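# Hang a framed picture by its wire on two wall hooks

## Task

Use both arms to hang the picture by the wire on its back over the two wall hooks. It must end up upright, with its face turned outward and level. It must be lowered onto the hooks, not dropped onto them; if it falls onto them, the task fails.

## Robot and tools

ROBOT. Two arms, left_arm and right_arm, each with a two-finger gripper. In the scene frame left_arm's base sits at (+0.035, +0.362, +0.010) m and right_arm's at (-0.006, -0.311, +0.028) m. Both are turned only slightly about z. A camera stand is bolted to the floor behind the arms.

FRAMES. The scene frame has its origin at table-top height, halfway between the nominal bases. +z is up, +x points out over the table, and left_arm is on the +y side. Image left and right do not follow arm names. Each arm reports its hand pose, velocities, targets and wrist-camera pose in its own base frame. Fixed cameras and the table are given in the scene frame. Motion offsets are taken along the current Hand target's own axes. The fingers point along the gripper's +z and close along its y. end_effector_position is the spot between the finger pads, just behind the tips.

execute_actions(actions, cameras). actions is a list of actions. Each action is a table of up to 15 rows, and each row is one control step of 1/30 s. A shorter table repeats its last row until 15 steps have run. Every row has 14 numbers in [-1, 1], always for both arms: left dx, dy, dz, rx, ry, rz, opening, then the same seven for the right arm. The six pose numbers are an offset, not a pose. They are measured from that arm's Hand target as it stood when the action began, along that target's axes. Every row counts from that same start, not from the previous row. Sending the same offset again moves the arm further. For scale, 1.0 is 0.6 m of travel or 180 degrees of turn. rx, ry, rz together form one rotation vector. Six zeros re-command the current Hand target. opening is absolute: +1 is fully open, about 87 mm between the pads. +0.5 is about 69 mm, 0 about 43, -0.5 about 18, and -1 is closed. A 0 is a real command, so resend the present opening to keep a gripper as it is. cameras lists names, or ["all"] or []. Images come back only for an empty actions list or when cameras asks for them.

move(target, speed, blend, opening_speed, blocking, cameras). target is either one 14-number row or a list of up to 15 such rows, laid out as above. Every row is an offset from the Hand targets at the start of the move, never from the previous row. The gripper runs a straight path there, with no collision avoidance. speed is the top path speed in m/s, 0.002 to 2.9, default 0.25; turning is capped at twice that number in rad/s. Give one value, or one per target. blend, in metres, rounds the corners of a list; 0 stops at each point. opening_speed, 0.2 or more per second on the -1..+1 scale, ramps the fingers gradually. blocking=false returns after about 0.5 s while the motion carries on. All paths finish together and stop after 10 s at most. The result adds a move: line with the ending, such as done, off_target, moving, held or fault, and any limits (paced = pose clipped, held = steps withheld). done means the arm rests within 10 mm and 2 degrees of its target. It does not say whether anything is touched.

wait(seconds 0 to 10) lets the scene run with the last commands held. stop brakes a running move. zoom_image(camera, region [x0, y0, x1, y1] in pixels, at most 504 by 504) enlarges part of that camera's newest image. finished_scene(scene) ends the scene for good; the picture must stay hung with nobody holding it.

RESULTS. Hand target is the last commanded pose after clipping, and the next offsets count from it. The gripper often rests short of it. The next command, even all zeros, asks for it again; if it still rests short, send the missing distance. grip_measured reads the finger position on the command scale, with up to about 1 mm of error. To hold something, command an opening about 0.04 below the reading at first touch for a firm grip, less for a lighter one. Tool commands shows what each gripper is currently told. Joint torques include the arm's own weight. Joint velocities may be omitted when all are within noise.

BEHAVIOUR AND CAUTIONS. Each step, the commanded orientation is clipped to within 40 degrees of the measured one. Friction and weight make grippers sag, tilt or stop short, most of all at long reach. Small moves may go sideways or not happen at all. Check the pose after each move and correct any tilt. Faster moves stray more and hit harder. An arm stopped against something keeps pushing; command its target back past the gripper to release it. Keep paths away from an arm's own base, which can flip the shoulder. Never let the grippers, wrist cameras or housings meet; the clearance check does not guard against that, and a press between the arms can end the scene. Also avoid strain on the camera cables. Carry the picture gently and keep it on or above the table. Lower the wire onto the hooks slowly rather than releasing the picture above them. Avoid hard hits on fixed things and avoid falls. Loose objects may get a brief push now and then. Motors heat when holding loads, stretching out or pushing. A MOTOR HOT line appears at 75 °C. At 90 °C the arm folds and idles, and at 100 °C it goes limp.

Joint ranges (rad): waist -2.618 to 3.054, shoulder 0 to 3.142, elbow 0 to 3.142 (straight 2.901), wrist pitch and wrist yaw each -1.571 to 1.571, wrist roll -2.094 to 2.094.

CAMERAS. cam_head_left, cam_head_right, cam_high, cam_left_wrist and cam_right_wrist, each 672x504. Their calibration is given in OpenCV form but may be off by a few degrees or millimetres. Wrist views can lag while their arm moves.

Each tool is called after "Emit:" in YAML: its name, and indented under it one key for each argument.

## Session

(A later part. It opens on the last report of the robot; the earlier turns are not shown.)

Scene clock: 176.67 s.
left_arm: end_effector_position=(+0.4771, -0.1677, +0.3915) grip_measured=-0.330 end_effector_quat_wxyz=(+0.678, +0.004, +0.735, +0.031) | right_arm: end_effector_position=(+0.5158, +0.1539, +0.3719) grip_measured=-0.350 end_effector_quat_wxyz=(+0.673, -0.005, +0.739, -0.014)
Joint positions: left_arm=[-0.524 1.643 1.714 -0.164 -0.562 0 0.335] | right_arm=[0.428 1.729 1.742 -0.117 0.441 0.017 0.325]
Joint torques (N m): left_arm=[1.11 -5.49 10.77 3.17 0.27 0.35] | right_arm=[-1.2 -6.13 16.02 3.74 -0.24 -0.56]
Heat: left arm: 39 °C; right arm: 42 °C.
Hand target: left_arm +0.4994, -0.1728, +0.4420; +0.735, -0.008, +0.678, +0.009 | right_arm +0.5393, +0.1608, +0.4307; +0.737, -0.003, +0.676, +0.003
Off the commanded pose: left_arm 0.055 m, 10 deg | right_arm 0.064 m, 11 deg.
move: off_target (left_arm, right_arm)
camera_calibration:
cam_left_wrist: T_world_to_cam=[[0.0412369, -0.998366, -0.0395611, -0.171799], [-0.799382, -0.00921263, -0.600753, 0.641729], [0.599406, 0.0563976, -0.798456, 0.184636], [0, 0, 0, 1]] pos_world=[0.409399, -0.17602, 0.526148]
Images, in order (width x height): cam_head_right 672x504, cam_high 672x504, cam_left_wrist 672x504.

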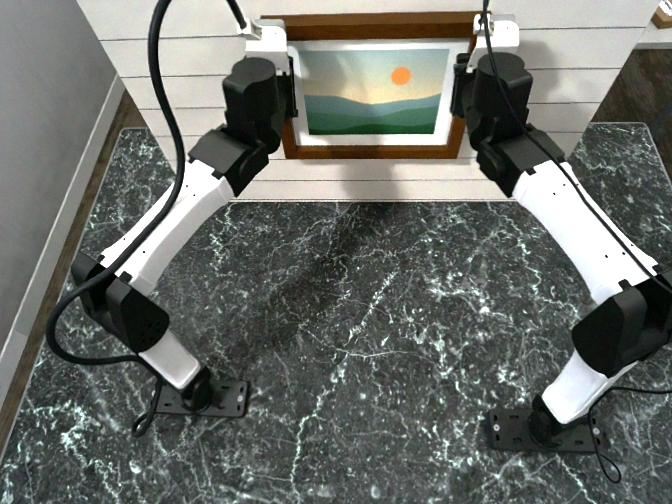

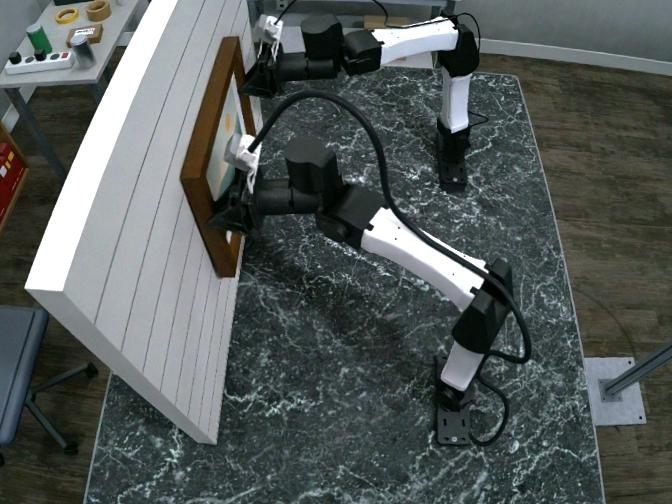

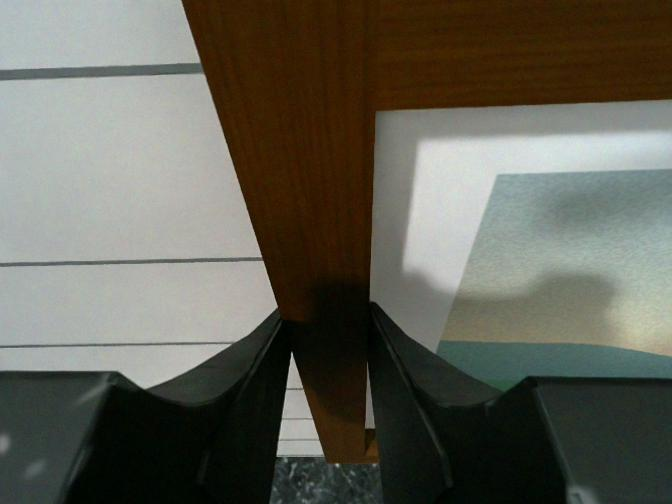

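Emit:
move:
  target:
    - [0,0,-0.018,0,0,0,-0.9,0,0,-0.018,0,0,0,-0.9]
    - [0.0664,0,-0.024,0,0,0,-0.9,0.0664,0,-0.024,0,0,0,-0.9]
  speed: 0.04
  cameras: ["cam_high"]

Emit:
zoom_image:
  camera: "cam_high"
  region: [170, 60, 300, 290]

Scene clock: 187.00 s.
left_arm: end_effector_position=(+0.4775, -0.1676, +0.3892) grip_measured=-0.333 end_effector_quat_wxyz=(+0.709, +0.002, +0.705, +0.026) | right_arm: end_effector_position=(+0.5166, +0.1538, +0.3696) grip_measured=-0.350 end_effector_quat_wxyz=(+0.698, -0.005, +0.716, -0.014)
Joint positions: left_arm=[-0.526 1.602 1.569 0.04 -0.56 0.042 0.333] | right_arm=[0.43 1.7 1.629 0.042 0.443 -0.015 0.325]
Joint torques (N m): left_arm=[0.4 -5.74 5.67 2.76 0.21 -0.04] | right_arm=[-0.68 -6.89 7.35 3.7 -0.23 -0.24]
Motor temperatures (°C): left_arm=[25 39 41 42 23 19 21] | right_arm=[19 30 42 40 21 21 21]
Heat: left arm: 42 °C; right arm: 42 °C.
Hand target: left_arm +0.4882, -0.1731, +0.4013; +0.735, -0.009, +0.677, +0.009 | right_arm +0.5284, +0.1606, +0.3897; +0.737, -0.003, +0.676, +0.003
Off the commanded pose: left_arm 0.017 m, 5 deg | right_arm 0.024 m, 7 deg.
move: off_target (left_arm, right_arm)
Images, in order (width x height): cam_high 672x504.

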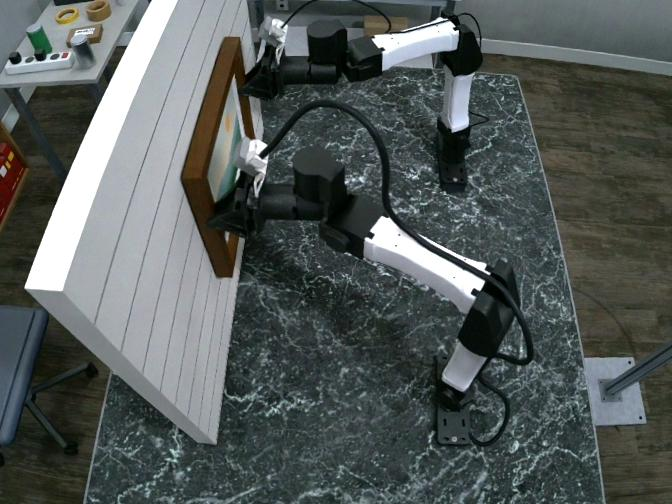

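Scaled by 2.191 from the camera's 672x504 image, which has a finer 960x720 frame.

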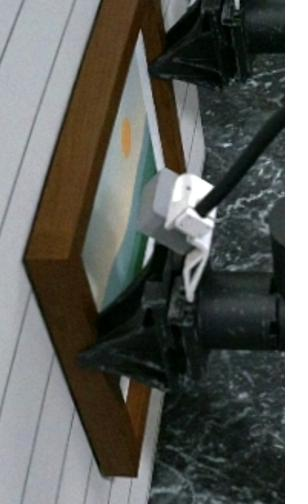

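Emit:
move:
  target: [0,0,-0.017,0,0.012,0,-0.9,0,0,-0.018,0,0.018,0,-0.9]
  speed: 0.03
  cameras: ["cam_high","cam_head_right"]

Emit:
zoom_image:
  camera: "cam_high"
  region: [170, 60, 300, 290]

Scene clock: 197.23 s.
left_arm: end_effector_position=(+0.4755, -0.1691, +0.3745) grip_measured=-0.333 end_effector_quat_wxyz=(+0.692, +0.000, +0.721, +0.021) | right_arm: end_effector_position=(+0.5139, +0.1553, +0.3591) grip_measured=-0.352 end_effector_quat_wxyz=(+0.682, -0.011, +0.731, -0.011)
Joint positions: left_arm=[-0.527 1.601 1.558 -0.005 -0.556 0.005 0.333] | right_arm=[0.43 1.698 1.629 -0.007 0.431 0.001 0.324]
Joint torques (N m): left_arm=[-0.57 -7.75 7.15 2.51 0.03 0.11] | right_arm=[0.2 -8.85 9.51 3.1 -0.01 -0.16]
Heat: left arm: 43 °C; right arm: 41 °C.
Hand target: left_arm +0.4781, -0.1733, +0.4003; +0.722, -0.009, +0.691, +0.009 | right_arm +0.5176, +0.1606, +0.3889; +0.718, -0.003, +0.696, +0.003
Off the commanded pose: left_arm 0.026 m, 5 deg | right_arm 0.030 m, 6 deg.
move: off_target (left_arm, right_arm)
Images, in order (width x height): cam_head_right 672x504, cam_high 672x504.

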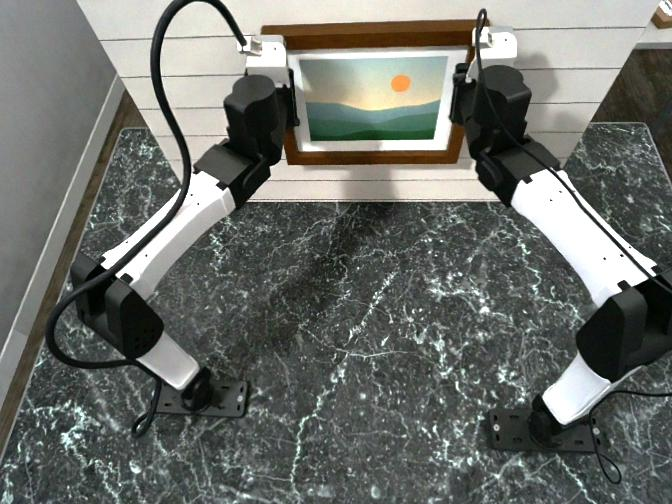

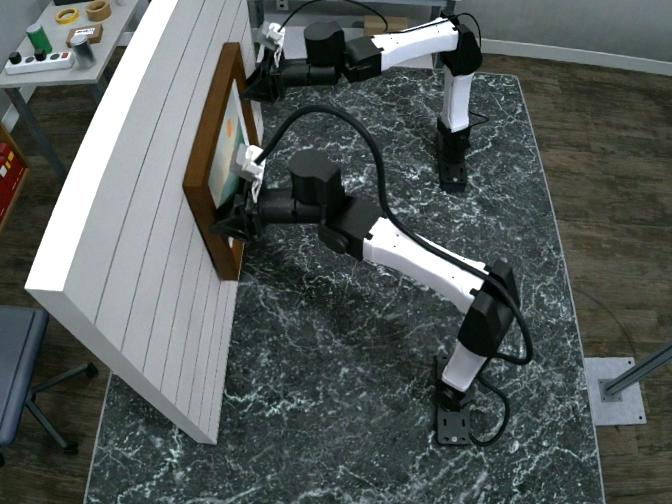

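Scaled by 2.191 from the camera's 672x504 image, which has a finer 960x720 frame.

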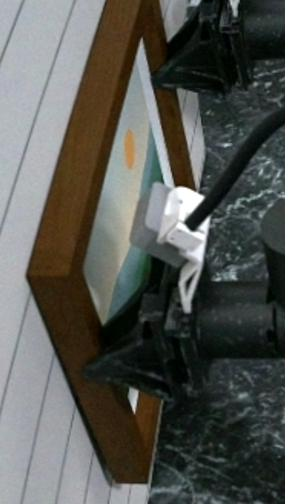

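Emit:
move:
  target: [0.0417,0,0.004,0,0,0,-0.9,0.0417,0,0.004,0,0,0,-0.9]
  speed: 0.03

Emit:
move:
  target: [0.0333,0,0.004,0,0,0,-0.9,0.0333,0,0.004,0,0,0,-0.9]
  speed: 0.03
  cameras: ["cam_high","cam_head_right"]

Emit:
zoom_image:
  camera: "cam_high"
  region: [170, 60, 300, 290]

Scene clock: 203.87 s.
left_arm: end_effector_position=(+0.4774, -0.1693, +0.3528) grip_measured=-0.334 end_effector_quat_wxyz=(+0.692, -0.006, +0.721, +0.023) | right_arm: end_effector_position=(+0.5160, +0.1542, +0.3369) grip_measured=-0.352 end_effector_quat_wxyz=(+0.680, -0.002, +0.733, -0.013)
Joint positions: left_arm=[-0.529 1.598 1.468 0.083 -0.571 -0.002 0.333] | right_arm=[0.43 1.698 1.546 0.07 0.446 0.013 0.324]
Joint torques (N m): left_arm=[-0.03 -7.84 6.34 2.58 0.2 0.17] | right_arm=[-0.1 -9.03 8.1 3.31 -0.18 -0.29]
Heat: left arm: 43 °C; right arm: 40 °C.
Hand target: left_arm +0.4816, -0.1733, +0.3754; +0.722, -0.009, +0.691, +0.009 | right_arm +0.5208, +0.1605, +0.3641; +0.718, -0.003, +0.696, +0.003
Off the commanded pose: left_arm 0.023 m, 5 deg | right_arm 0.028 m, 6 deg.
move: off_target (left_arm, right_arm)

Scene clock: 204.97 s.
left_arm: end_effector_position=(+0.4774, -0.1690, +0.3519) grip_measured=-0.335 end_effector_quat_wxyz=(+0.707, -0.005, +0.706, +0.022) | right_arm: end_effector_position=(+0.5164, +0.1535, +0.3356) grip_measured=-0.352 end_effector_quat_wxyz=(+0.695, -0.004, +0.719, -0.014)
Joint positions: left_arm=[-0.529 1.586 1.408 0.181 -0.567 0.025 0.332] | right_arm=[0.43 1.688 1.489 0.16 0.445 -0.009 0.324]
Joint torques (N m): left_arm=[0.43 -5.98 5.59 2.4 0.24 -0.07] | right_arm=[-0.47 -7.01 7.1 3.15 -0.24 -0.07]
Heat: left arm: 43 °C; right arm: 40 °C.
Hand target: left_arm +0.4849, -0.1733, +0.3555; +0.722, -0.008, +0.691, +0.009 | right_arm +0.5238, +0.1606, +0.3440; +0.718, -0.003, +0.696, +0.003
Off the commanded pose: left_arm 0.009 m, 3 deg | right_arm 0.013 m, 4 deg.
move: off_target (left_arm, right_arm)
Images, in order (width x height): cam_head_right 672x504, cam_high 672x504.

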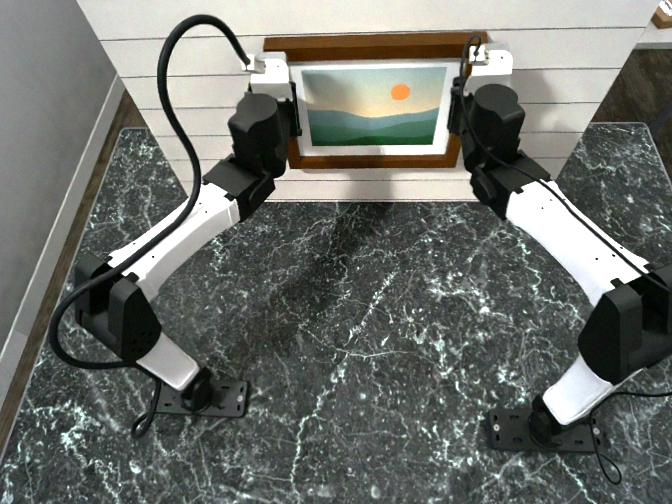

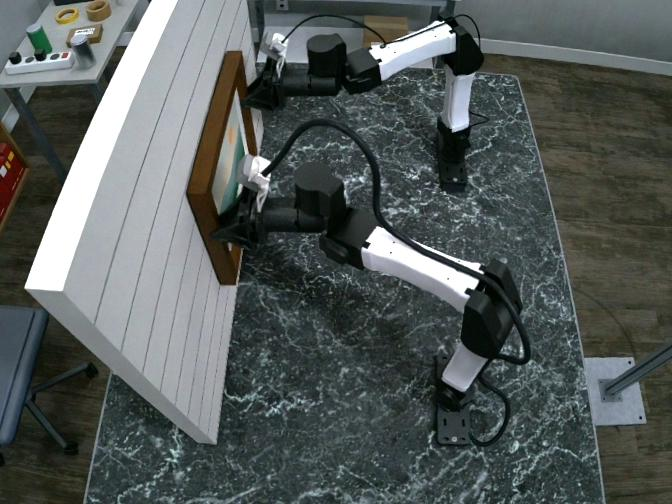

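Scaled by 2.191 from the camera's 672x504 image, which has a finer 960x720 frame.

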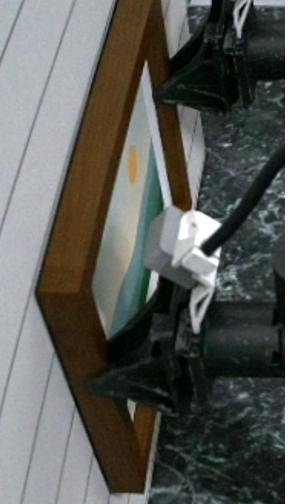

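Emit:
move:
  target: [0,0,-0.013,0,0,0,-0.9,0,0,-0.013,0,0,0,-0.9]
  speed: 0.03

Emit:
move:
  target: [0.025,0,0,0,0,0,-0.9,0.025,0,0,0,0,0,-0.9]
  speed: 0.03

Scene clock: 209.63 s.
left_arm: end_effector_position=(+0.4754, -0.1701, +0.3268) grip_measured=-0.335 end_effector_quat_wxyz=(+0.691, -0.001, +0.722, +0.021) | right_arm: end_effector_position=(+0.5140, +0.1549, +0.3107) grip_measured=-0.352 end_effector_quat_wxyz=(+0.679, -0.008, +0.734, -0.012)
Joint positions: left_arm=[-0.529 1.585 1.354 0.179 -0.559 0.002 0.332] | right_arm=[0.43 1.687 1.431 0.171 0.435 0.007 0.324]
Joint torques (N m): left_arm=[-0.51 -8.42 7.25 2.46 0.03 0.14] | right_arm=[0.35 -9.88 9.1 3.13 -0.02 -0.23]
Heat: left arm: 42 °C; right arm: 40 °C.
Hand target: left_arm +0.4771, -0.1734, +0.3553; +0.723, -0.009, +0.691, +0.009 | right_arm +0.5160, +0.1605, +0.3437; +0.718, -0.003, +0.696, +0.003
Off the commanded pose: left_arm 0.029 m, 5 deg | right_arm 0.034 m, 6 deg.
move: off_target (left_arm, right_arm)

Scene clock: 210.63 s.
left_arm: end_effector_position=(+0.4745, -0.1703, +0.3088) grip_measured=-0.335 end_effector_quat_wxyz=(+0.686, +0.000, +0.727, +0.020) | right_arm: end_effector_position=(+0.5127, +0.1548, +0.2931) grip_measured=-0.353 end_effector_quat_wxyz=(+0.675, -0.008, +0.738, -0.011)
Joint positions: left_arm=[-0.529 1.585 1.297 0.221 -0.557 -0.007 0.332] | right_arm=[0.43 1.687 1.374 0.215 0.433 0.014 0.324]
Joint torques (N m): left_arm=[-0.46 -8.44 7.2 2.61 0.03 0.21] | right_arm=[0.34 -9.78 9.07 3.29 0 -0.28]
Heat: left arm: 42 °C; right arm: 40 °C.
Hand target: left_arm +0.4778, -0.1735, +0.3403; +0.723, -0.009, +0.691, +0.009 | right_arm +0.5165, +0.1605, +0.3287; +0.718, -0.003, +0.696, +0.003
Off the commanded pose: left_arm 0.032 m, 6 deg | right_arm 0.036 m, 7 deg.
move: off_target (left_arm, right_arm)

Emit:
move:
  target: [0.03,0,0.001,0,0,0,-0.9,0.03,0,0.002,0,0,0,-0.9]
  speed: 0.03
  cameras: ["all"]

Emit:
zoom_image:
  camera: "cam_high"
  region: [170, 60, 300, 290]

Scene clock: 217.93 s.
left_arm: end_effector_position=(+0.4743, -0.1702, +0.2983) grip_measured=-0.335 end_effector_quat_wxyz=(+0.692, -0.003, +0.722, +0.017) | right_arm: end_effector_position=(+0.5123, +0.1547, +0.2832) grip_measured=-0.355 end_effector_quat_wxyz=(+0.680, -0.006, +0.733, -0.009)
Joint positions: left_arm=[-0.529 1.585 1.24 0.295 -0.557 -0.005 0.332] | right_arm=[0.43 1.687 1.32 0.284 0.433 0.013 0.323]
Joint torques (N m): left_arm=[-0.28 -7.51 6.99 2.58 0.05 0.19] | right_arm=[0.14 -8.53 8.85 3.29 -0.02 -0.28]
Heat: left arm: 42 °C; right arm: 41 °C.
Hand target: left_arm +0.4791, -0.1735, +0.3224; +0.723, -0.009, +0.691, +0.009 | right_arm +0.5182, +0.1605, +0.3107; +0.718, -0.003, +0.696, +0.003
Off the commanded pose: left_arm 0.025 m, 5 deg | right_arm 0.029 m, 6 deg.
move: off_target (left_arm, right_arm)
camera_calibration:
cam_left_wrist: T_world_to_cam=[[0.0327147, -0.999413, -0.0101574, -0.182664], [-0.77613, -0.019, -0.630287, 0.579618], [0.629724, 0.0285031, -0.776296, 0.0861831], [0, 0, 0, 1]] pos_world=[0.401563, -0.174001, 0.430374]
cam_right_wrist: T_world_to_cam=[[-0.00467367, -0.999977, 0.00492897, 0.15524], [-0.807438, 0.00086586, -0.589952, 0.603298], [0.589934, -0.00673708, -0.807423, 0.0666862], [0, 0, 0, 1]] pos_world=[0.44851, 0.155163, 0.408996]

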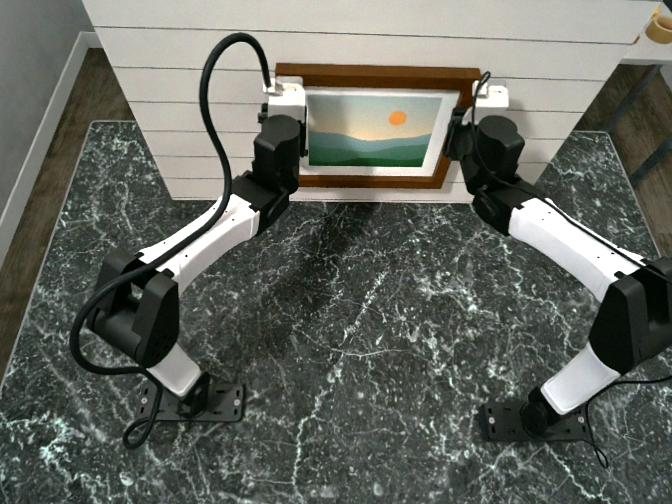

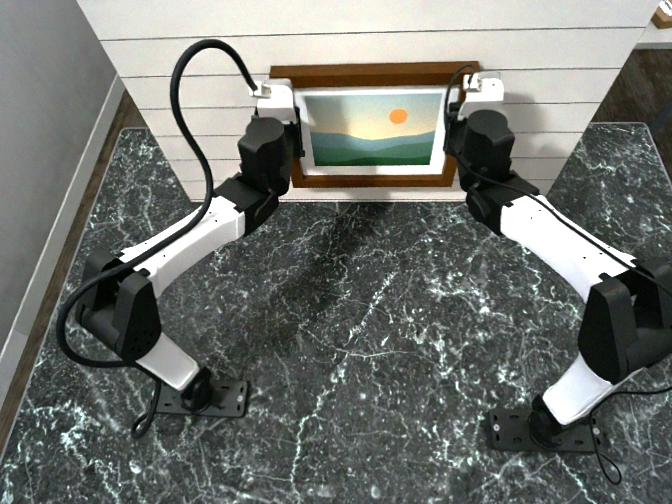

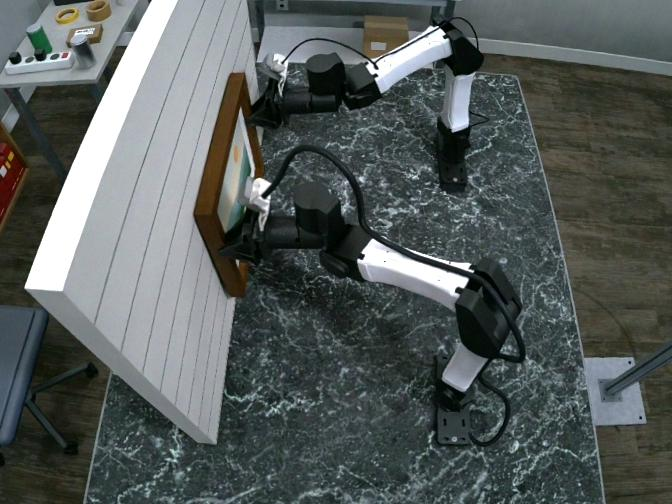

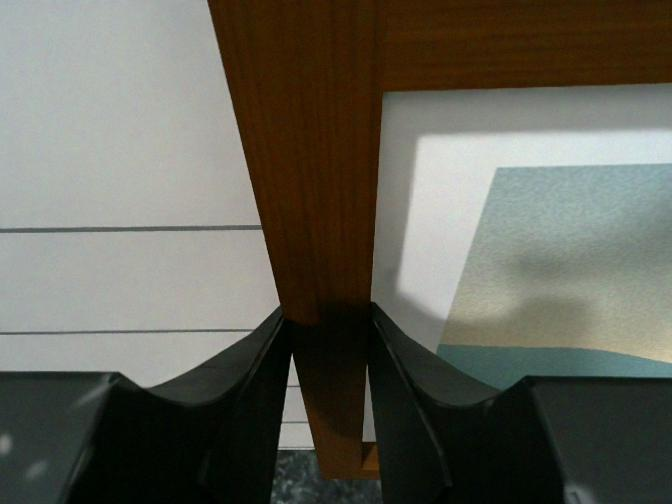

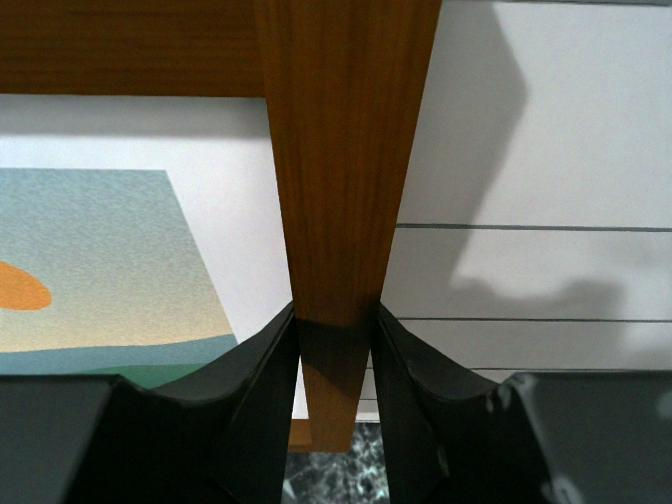

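Scaled by 2.191 from the camera's 672x504 image, which has a finer 960x720 frame.

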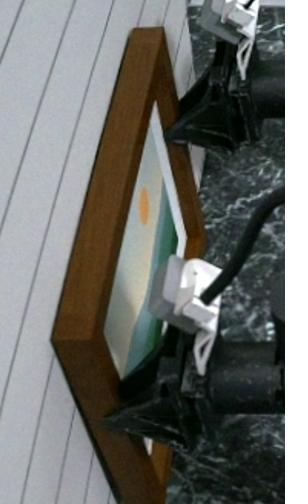

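Emit:
move:
  target: [0.0167,0,0,0,0,0,-0.9,0.0167,0,0,0,0,0,-0.9]
  speed: 0.03

Scene clock: 222.20 s.
left_arm: end_effector_position=(+0.4743, -0.1697, +0.2946) grip_measured=-0.337 end_effector_quat_wxyz=(+0.697, -0.002, +0.717, +0.018) | right_arm: end_effector_position=(+0.5140, +0.1555, +0.2779) grip_measured=-0.355 end_effector_quat_wxyz=(+0.686, -0.005, +0.728, -0.006)
Joint positions: left_arm=[-0.529 1.585 1.209 0.345 -0.557 0.005 0.332] | right_arm=[0.43 1.695 1.293 0.336 0.432 0.012 0.323]
Joint torques (N m): left_arm=[-0.21 -6.84 6.79 2.48 0.07 0.1] | right_arm=[0.09 -8.47 8.53 3.15 -0.04 -0.27]
Heat: left arm: 42 °C; right arm: 41 °C.
Hand target: left_arm +0.4796, -0.1734, +0.3122; +0.722, -0.008, +0.691, +0.009 | right_arm +0.5186, +0.1605, +0.3009; +0.718, -0.003, +0.696, +0.003
Off the commanded pose: left_arm 0.019 m, 4 deg | right_arm 0.024 m, 5 deg.
move: off_target (left_arm, right_arm)

Emit:
move:
  target: [0.0167,0,0,0,0,0,-0.9,0.0167,0,0,0,0,0,-0.9]
  speed: 0.03

Emit:
move:
  target: [0.0167,0,0,0,0,0,-0.9,0.0167,0,0,0,0,0,-0.9]
  speed: 0.03
  cameras: ["cam_high","cam_head_left"]

Emit:
zoom_image:
  camera: "cam_high"
  region: [170, 60, 300, 310]

Scene clock: 234.13 s.
left_arm: end_effector_position=(+0.4758, -0.1702, +0.2911) grip_measured=-0.338 end_effector_quat_wxyz=(+0.704, -0.003, +0.710, +0.016) | right_arm: end_effector_position=(+0.5153, +0.1558, +0.2747) grip_measured=-0.356 end_effector_quat_wxyz=(+0.693, -0.004, +0.721, -0.006)
Joint positions: left_arm=[-0.529 1.593 1.182 0.402 -0.557 0.014 0.331] | right_arm=[0.43 1.701 1.267 0.391 0.432 0.004 0.322]
Joint torques (N m): left_arm=[-0.13 -6.69 6.43 2.32 0.09 0.03] | right_arm=[0.02 -8.14 8.18 2.97 -0.05 -0.2]
Heat: left arm: 41 °C; right arm: 41 °C.
Hand target: left_arm +0.4800, -0.1734, +0.3022; +0.722, -0.009, +0.691, +0.009 | right_arm +0.5189, +0.1605, +0.2907; +0.718, -0.003, +0.696, +0.003
Off the commanded pose: left_arm 0.012 m, 3 deg | right_arm 0.017 m, 4 deg.
move: off_target (left_arm, right_arm)

Scene clock: 235.00 s.
left_arm: end_effector_position=(+0.4757, -0.1698, +0.2903) grip_measured=-0.338 end_effector_quat_wxyz=(+0.712, -0.004, +0.702, +0.016) | right_arm: end_effector_position=(+0.5151, +0.1555, +0.2736) grip_measured=-0.356 end_effector_quat_wxyz=(+0.700, -0.004, +0.714, -0.005)
Joint positions: left_arm=[-0.529 1.593 1.157 0.451 -0.557 0.025 0.331] | right_arm=[0.43 1.701 1.242 0.438 0.431 -0.003 0.322]
Joint torques (N m): left_arm=[-0.06 -5.81 6.04 2.22 0.1 -0.07] | right_arm=[-0.02 -7.15 7.72 2.88 -0.06 -0.14]
Heat: left arm: 41 °C; right arm: 41 °C.
Hand target: left_arm +0.4805, -0.1734, +0.2922; +0.722, -0.009, +0.691, +0.009 | right_arm +0.5192, +0.1605, +0.2807; +0.718, -0.003, +0.696, +0.003
Off the commanded pose: left_arm 0.006 m, 2 deg | right_arm 0.010 m, 3 deg.
move: off_target (right_arm)
Images, in order (width x height): cam_head_left 672x504, cam_high 672x504.

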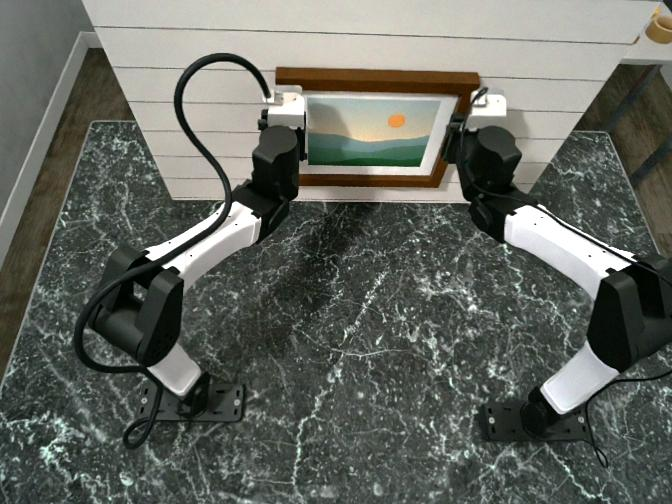

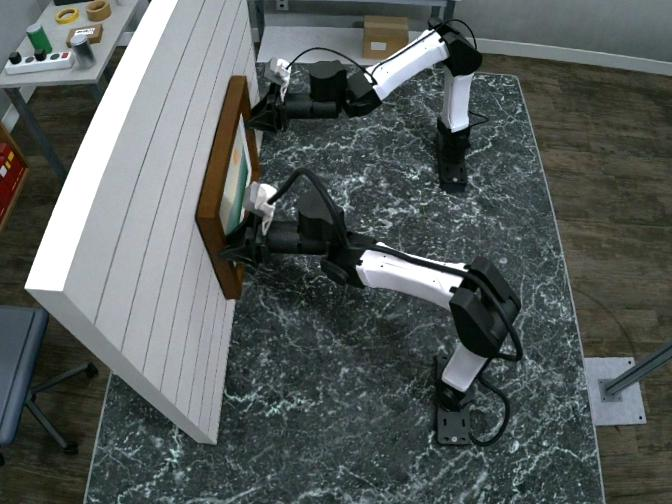

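Scaled by 2.016 from the camera's 672x504 image, which has a finer 960x720 frame.

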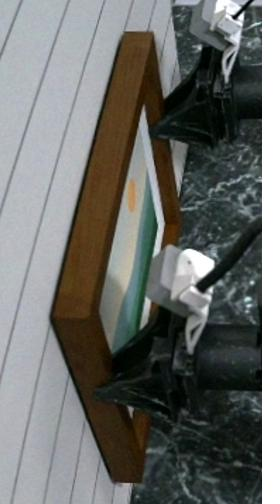

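Emit:
move:
  target: [0.0133,0,-0.018,0,0,0,-0.9,0.0167,0,-0.018,0,0,0,-0.9]
  speed: 0.03

Scene clock: 242.90 s.
left_arm: end_effector_position=(+0.4735, -0.1703, +0.2865) grip_measured=-0.341 end_effector_quat_wxyz=(+0.723, -0.007, +0.691, +0.012) | right_arm: end_effector_position=(+0.5130, +0.1561, +0.2699) grip_measured=-0.359 end_effector_quat_wxyz=(+0.714, -0.002, +0.700, +0.000)
Joint positions: left_arm=[-0.534 1.593 1.108 0.538 -0.56 0.036 0.329] | right_arm=[0.433 1.701 1.184 0.54 0.431 -0.012 0.321]
Joint torques (N m): left_arm=[-0.9 -7.73 5.11 1.72 0 -0.15] | right_arm=[0.79 -9.03 6.39 2.22 0.05 -0.06]
Heat: left arm: 41 °C; right arm: 41 °C.
Hand target: left_arm +0.4701, -0.1736, +0.2837; +0.722, -0.009, +0.691, +0.009 | right_arm +0.5087, +0.1604, +0.2703; +0.718, -0.003, +0.696, +0.003
Off the commanded pose: left_arm 0.006 m, 0 deg | right_arm 0.006 m, 1 deg.
move: done

Emit:
move:
  target: [0.025,0,0,0,0,0,-0.9,0.03,0,0,0,0,0,-0.9]
  speed: 0.03
  cameras: ["cam_high","cam_head_left","cam_head_right"]

Emit:
zoom_image:
  camera: "cam_high"
  region: [170, 60, 300, 310]

Scene clock: 249.13 s.
left_arm: end_effector_position=(+0.4716, -0.1704, +0.2853) grip_measured=-0.344 end_effector_quat_wxyz=(+0.734, -0.010, +0.679, +0.008) | right_arm: end_effector_position=(+0.5110, +0.1553, +0.2686) grip_measured=-0.361 end_effector_quat_wxyz=(+0.727, +0.002, +0.686, +0.004)
Joint positions: left_arm=[-0.537 1.593 1.067 0.617 -0.561 0.046 0.328] | right_arm=[0.434 1.701 1.139 0.626 0.431 -0.019 0.32]
Joint torques (N m): left_arm=[-0.61 -6.19 4.75 1.53 0.02 -0.24] | right_arm=[0.64 -6.9 5.96 2.03 0.04 0]
Heat: left arm: 41 °C; right arm: 40 °C.
Hand target: left_arm +0.4707, -0.1736, +0.2688; +0.722, -0.009, +0.691, +0.009 | right_arm +0.5092, +0.1603, +0.2523; +0.718, -0.003, +0.696, +0.003
Off the commanded pose: left_arm 0.017 m, 2 deg | right_arm 0.017 m, 2 deg.
move: off_target (left_arm, right_arm)
Images, in order (width x height): cam_head_left 672x504, cam_head_right 672x504, cam_high 672x504.

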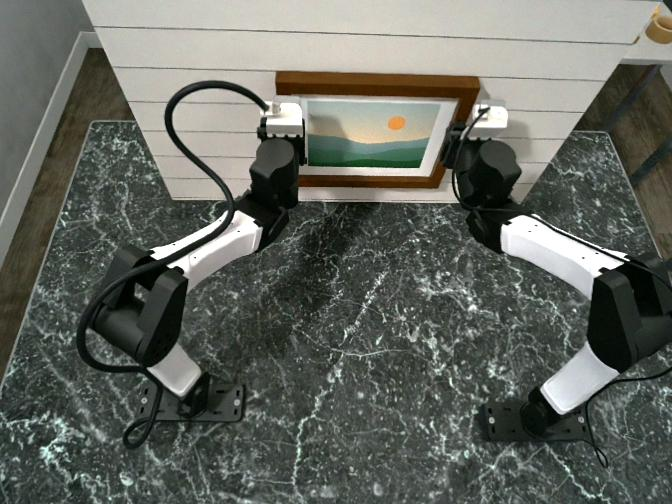

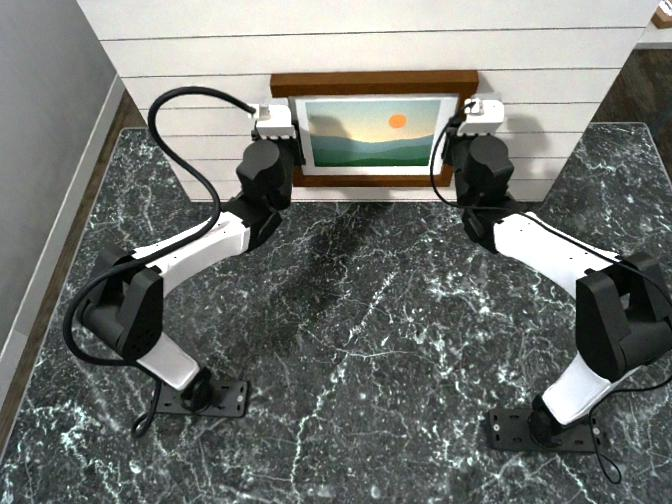

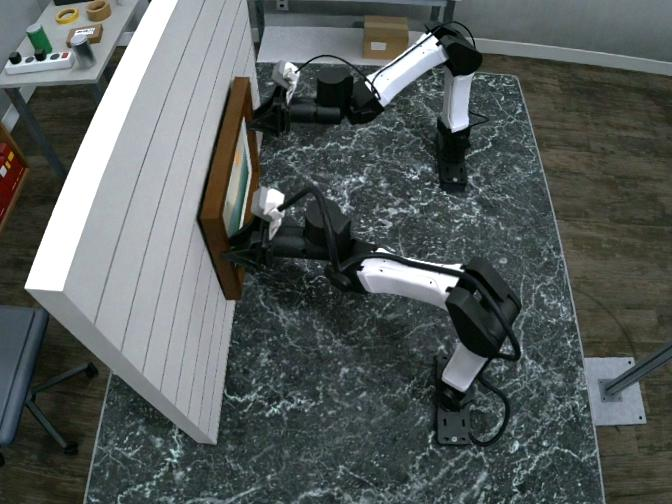

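Scaled by 2.016 from the camera's 672x504 image, which has a finer 960x720 frame.

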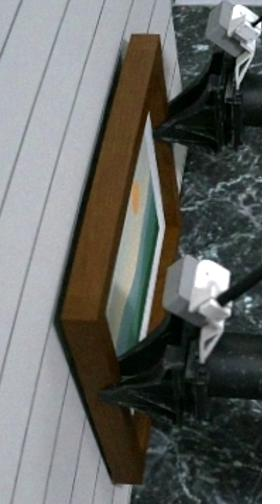

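Emit:
move:
  target: [-0.012,0,0.015,0,0.02,0,-0.9,-0.012,0,0.015,0,0.02,0,-0.9]
  speed: 0.03

Emit:
move:
  target: [0,0,0,0,0,0,0.1,0,0,0,0,0,0,0.1]
  opening_speed: 0.25
  cameras: ["cam_high","cam_head_left","cam_left_wrist","cam_right_wrist"]

Scene clock: 256.53 s.
left_arm: end_effector_position=(+0.4748, -0.1697, +0.2869) grip_measured=-0.344 end_effector_quat_wxyz=(+0.712, -0.013, +0.701, +0.010) | right_arm: end_effector_position=(+0.5129, +0.1567, +0.2683) grip_measured=-0.361 end_effector_quat_wxyz=(+0.709, +0.002, +0.705, +0.003)
Joint positions: left_arm=[-0.53 1.593 1.141 0.47 -0.563 0.006 0.328] | right_arm=[0.434 1.701 1.193 0.515 0.433 0.004 0.32]
Joint torques (N m): left_arm=[0.17 -5.49 7.47 1.32 0.16 -0.24] | right_arm=[-0.57 -6.15 11.33 1.41 -0.11 0.05]
Motor temperatures (°C): left_arm=[24 41 38 37 23 19 22] | right_arm=[19 32 38 38 21 21 21]
Heat: left arm: 41 °C; right arm: 38 °C.
Hand target: left_arm +0.4794, -0.1734, +0.2763; +0.700, -0.009, +0.714, +0.008 | right_arm +0.5180, +0.1604, +0.2599; +0.696, -0.003, +0.718, +0.003
Off the commanded pose: left_arm 0.012 m, 2 deg | right_arm 0.011 m, 2 deg.
move: off_target (left_arm, right_arm)

Scene clock: 260.73 s.
left_arm: end_effector_position=(+0.4735, -0.1691, +0.2717) grip_measured=+0.100 end_effector_quat_wxyz=(+0.693, -0.001, +0.720, +0.021) | right_arm: end_effector_position=(+0.5122, +0.1567, +0.2480) grip_measured=+0.100 end_effector_quat_wxyz=(+0.686, -0.009, +0.727, -0.007)
Joint positions: left_arm=[-0.53 1.598 1.141 0.413 -0.562 0.005 0.55] | right_arm=[0.434 1.715 1.193 0.457 0.432 0.005 0.55]
Joint torques (N m): left_arm=[0.18 -6.04 7.62 1.89 0.14 -0.23] | right_arm=[-0.57 -7.54 11.44 2.1 -0.08 0.05]
Heat: left arm: 41 °C; right arm: 38 °C.
Hand target: left_arm +0.4793, -0.1734, +0.2764; +0.700, -0.009, +0.714, +0.009 | right_arm +0.5180, +0.1604, +0.2600; +0.696, -0.003, +0.718, +0.003
Off the commanded pose: left_arm 0.009 m, 2 deg | right_arm 0.014 m, 2 deg.
move: off_target (right_arm)
camera_calibration:
cam_left_wrist: T_world_to_cam=[[0.0358231, -0.999211, -0.0171606, -0.181506], [-0.773071, -0.0168255, -0.634097, 0.562186], [0.633308, 0.0359817, -0.773063, 0.0646942], [0, 0, 0, 1]] pos_world=[0.40014, -0.174232, 0.403378]
cam_right_wrist: T_world_to_cam=[[0.000832975, -0.999981, 0.00611721, 0.154218], [-0.797732, -0.00435323, -0.602996, 0.58152], [0.603011, -0.00437761, -0.797721, 0.028865], [0, 0, 0, 1]] pos_world=[0.446363, 0.156873, 0.372737]
Images, in order (width x height): cam_head_left 672x504, cam_high 672x504, cam_left_wrist 672x504, cam_right_wrist 672x504.

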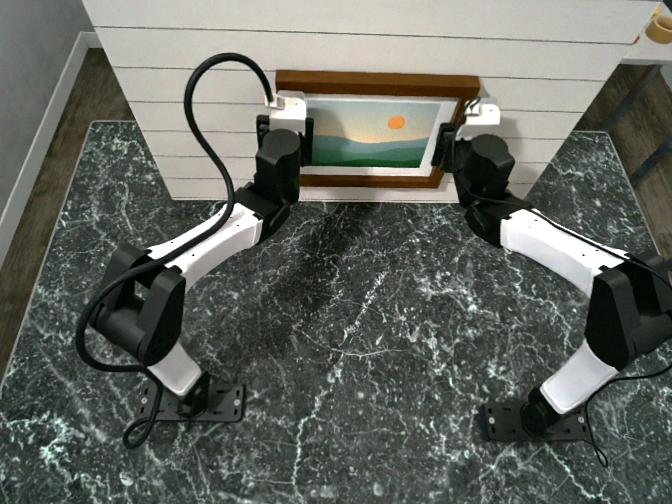

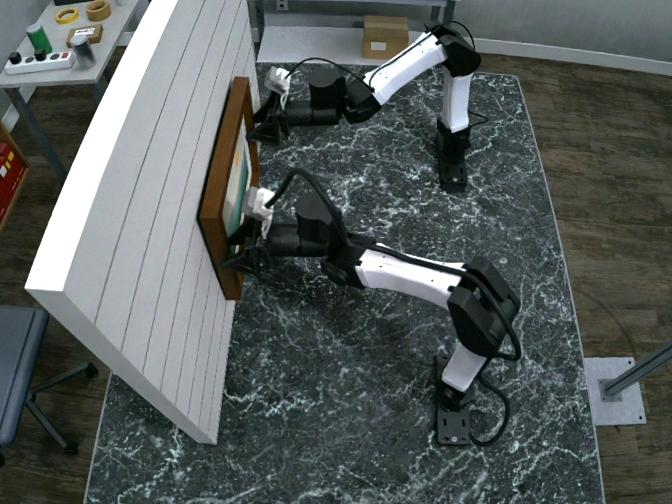

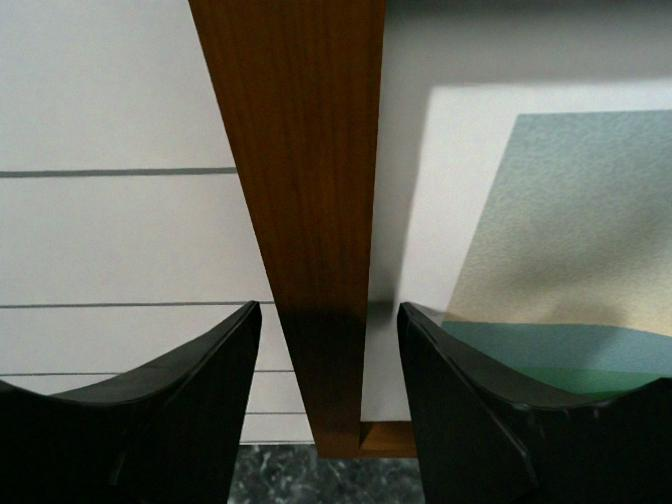

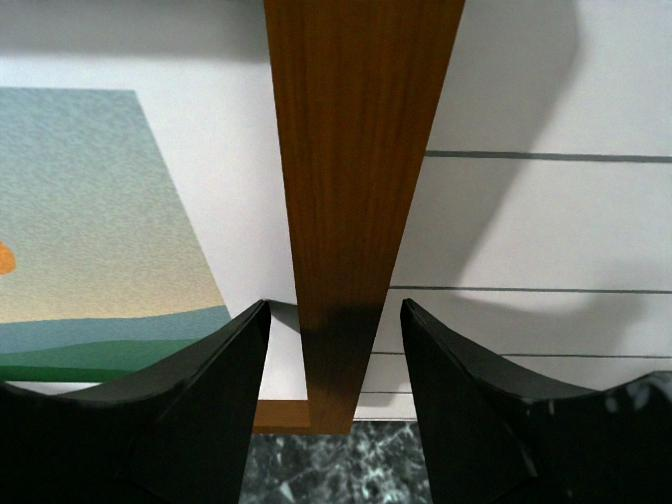

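Hung. Retreat straight back.

Emit:
move:
  target: [-0.01,0,-0.15,0,0,0,0.1,-0.01,0,-0.15,0,0,0,0.1]
  speed: 0.1
  cameras: ["cam_high","cam_head_left","cam_head_right"]

Emit:
zoom_image:
  camera: "cam_head_right"
  region: [250, 60, 500, 240]

Scene clock: 266.57 s.
left_arm: end_effector_position=(+0.3938, -0.1787, +0.2720) grip_measured=+0.100 end_effector_quat_wxyz=(+0.689, +0.012, +0.725, +0.019) | right_arm: end_effector_position=(+0.4348, +0.1617, +0.2595) grip_measured=+0.100 end_effector_quat_wxyz=(+0.688, -0.014, +0.726, -0.006)
Joint positions: left_arm=[-0.691 1.358 0.941 0.35 -0.701 0.002 0.55] | right_arm=[0.551 1.451 0.97 0.418 0.539 0.005 0.55]
Joint torques (N m): left_arm=[-0.4 -7.69 5.68 1.82 -0.11 -0.26] | right_arm=[0.01 -9.17 6.79 2.05 0.09 0.1]
Heat: left arm: 41 °C; right arm: 38 °C.
Hand target: left_arm +0.3895, -0.1756, +0.2840; +0.700, -0.009, +0.714, +0.009 | right_arm +0.4282, +0.1597, +0.2689; +0.696, -0.003, +0.718, +0.003
Off the commanded pose: left_arm 0.013 m, 3 deg | right_arm 0.012 m, 2 deg.
move: off_target (left_arm, right_arm)
Images, in order (width x height): cam_head_left 672x504, cam_head_right 672x504, cam_high 672x504.

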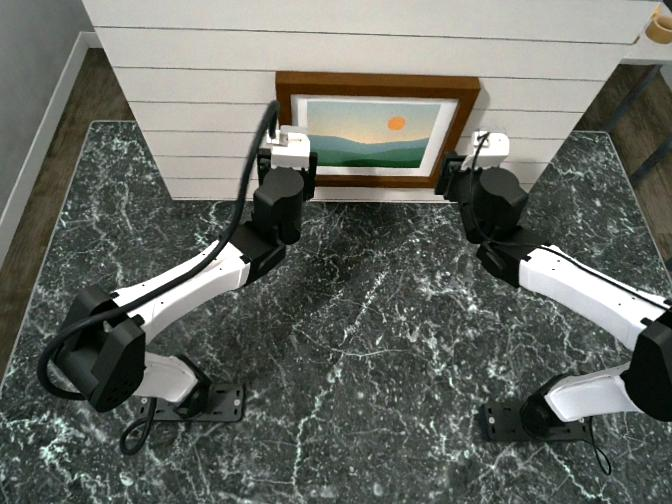

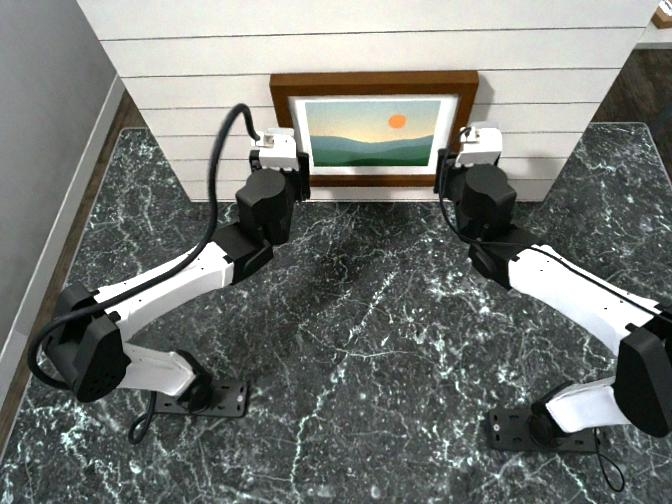

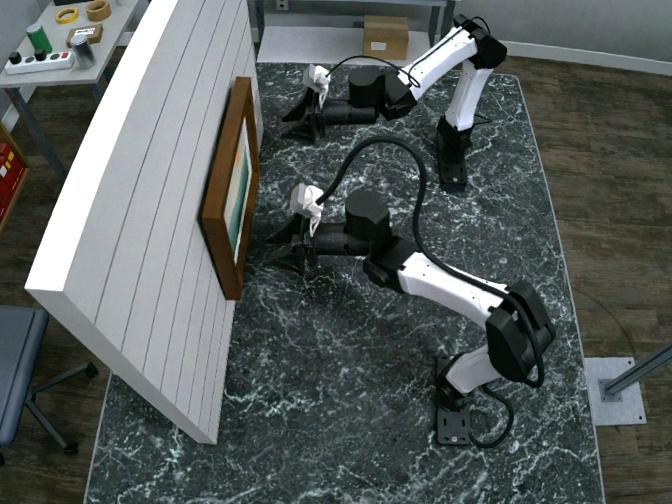

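Scaled by 2.016 from the camera's 672x504 image, which has a finer 960x720 frame.

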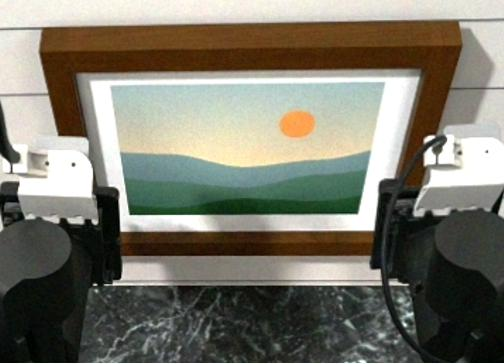

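Emit:
finished_scene:
  scene: 1

The scene is finished: the task was done.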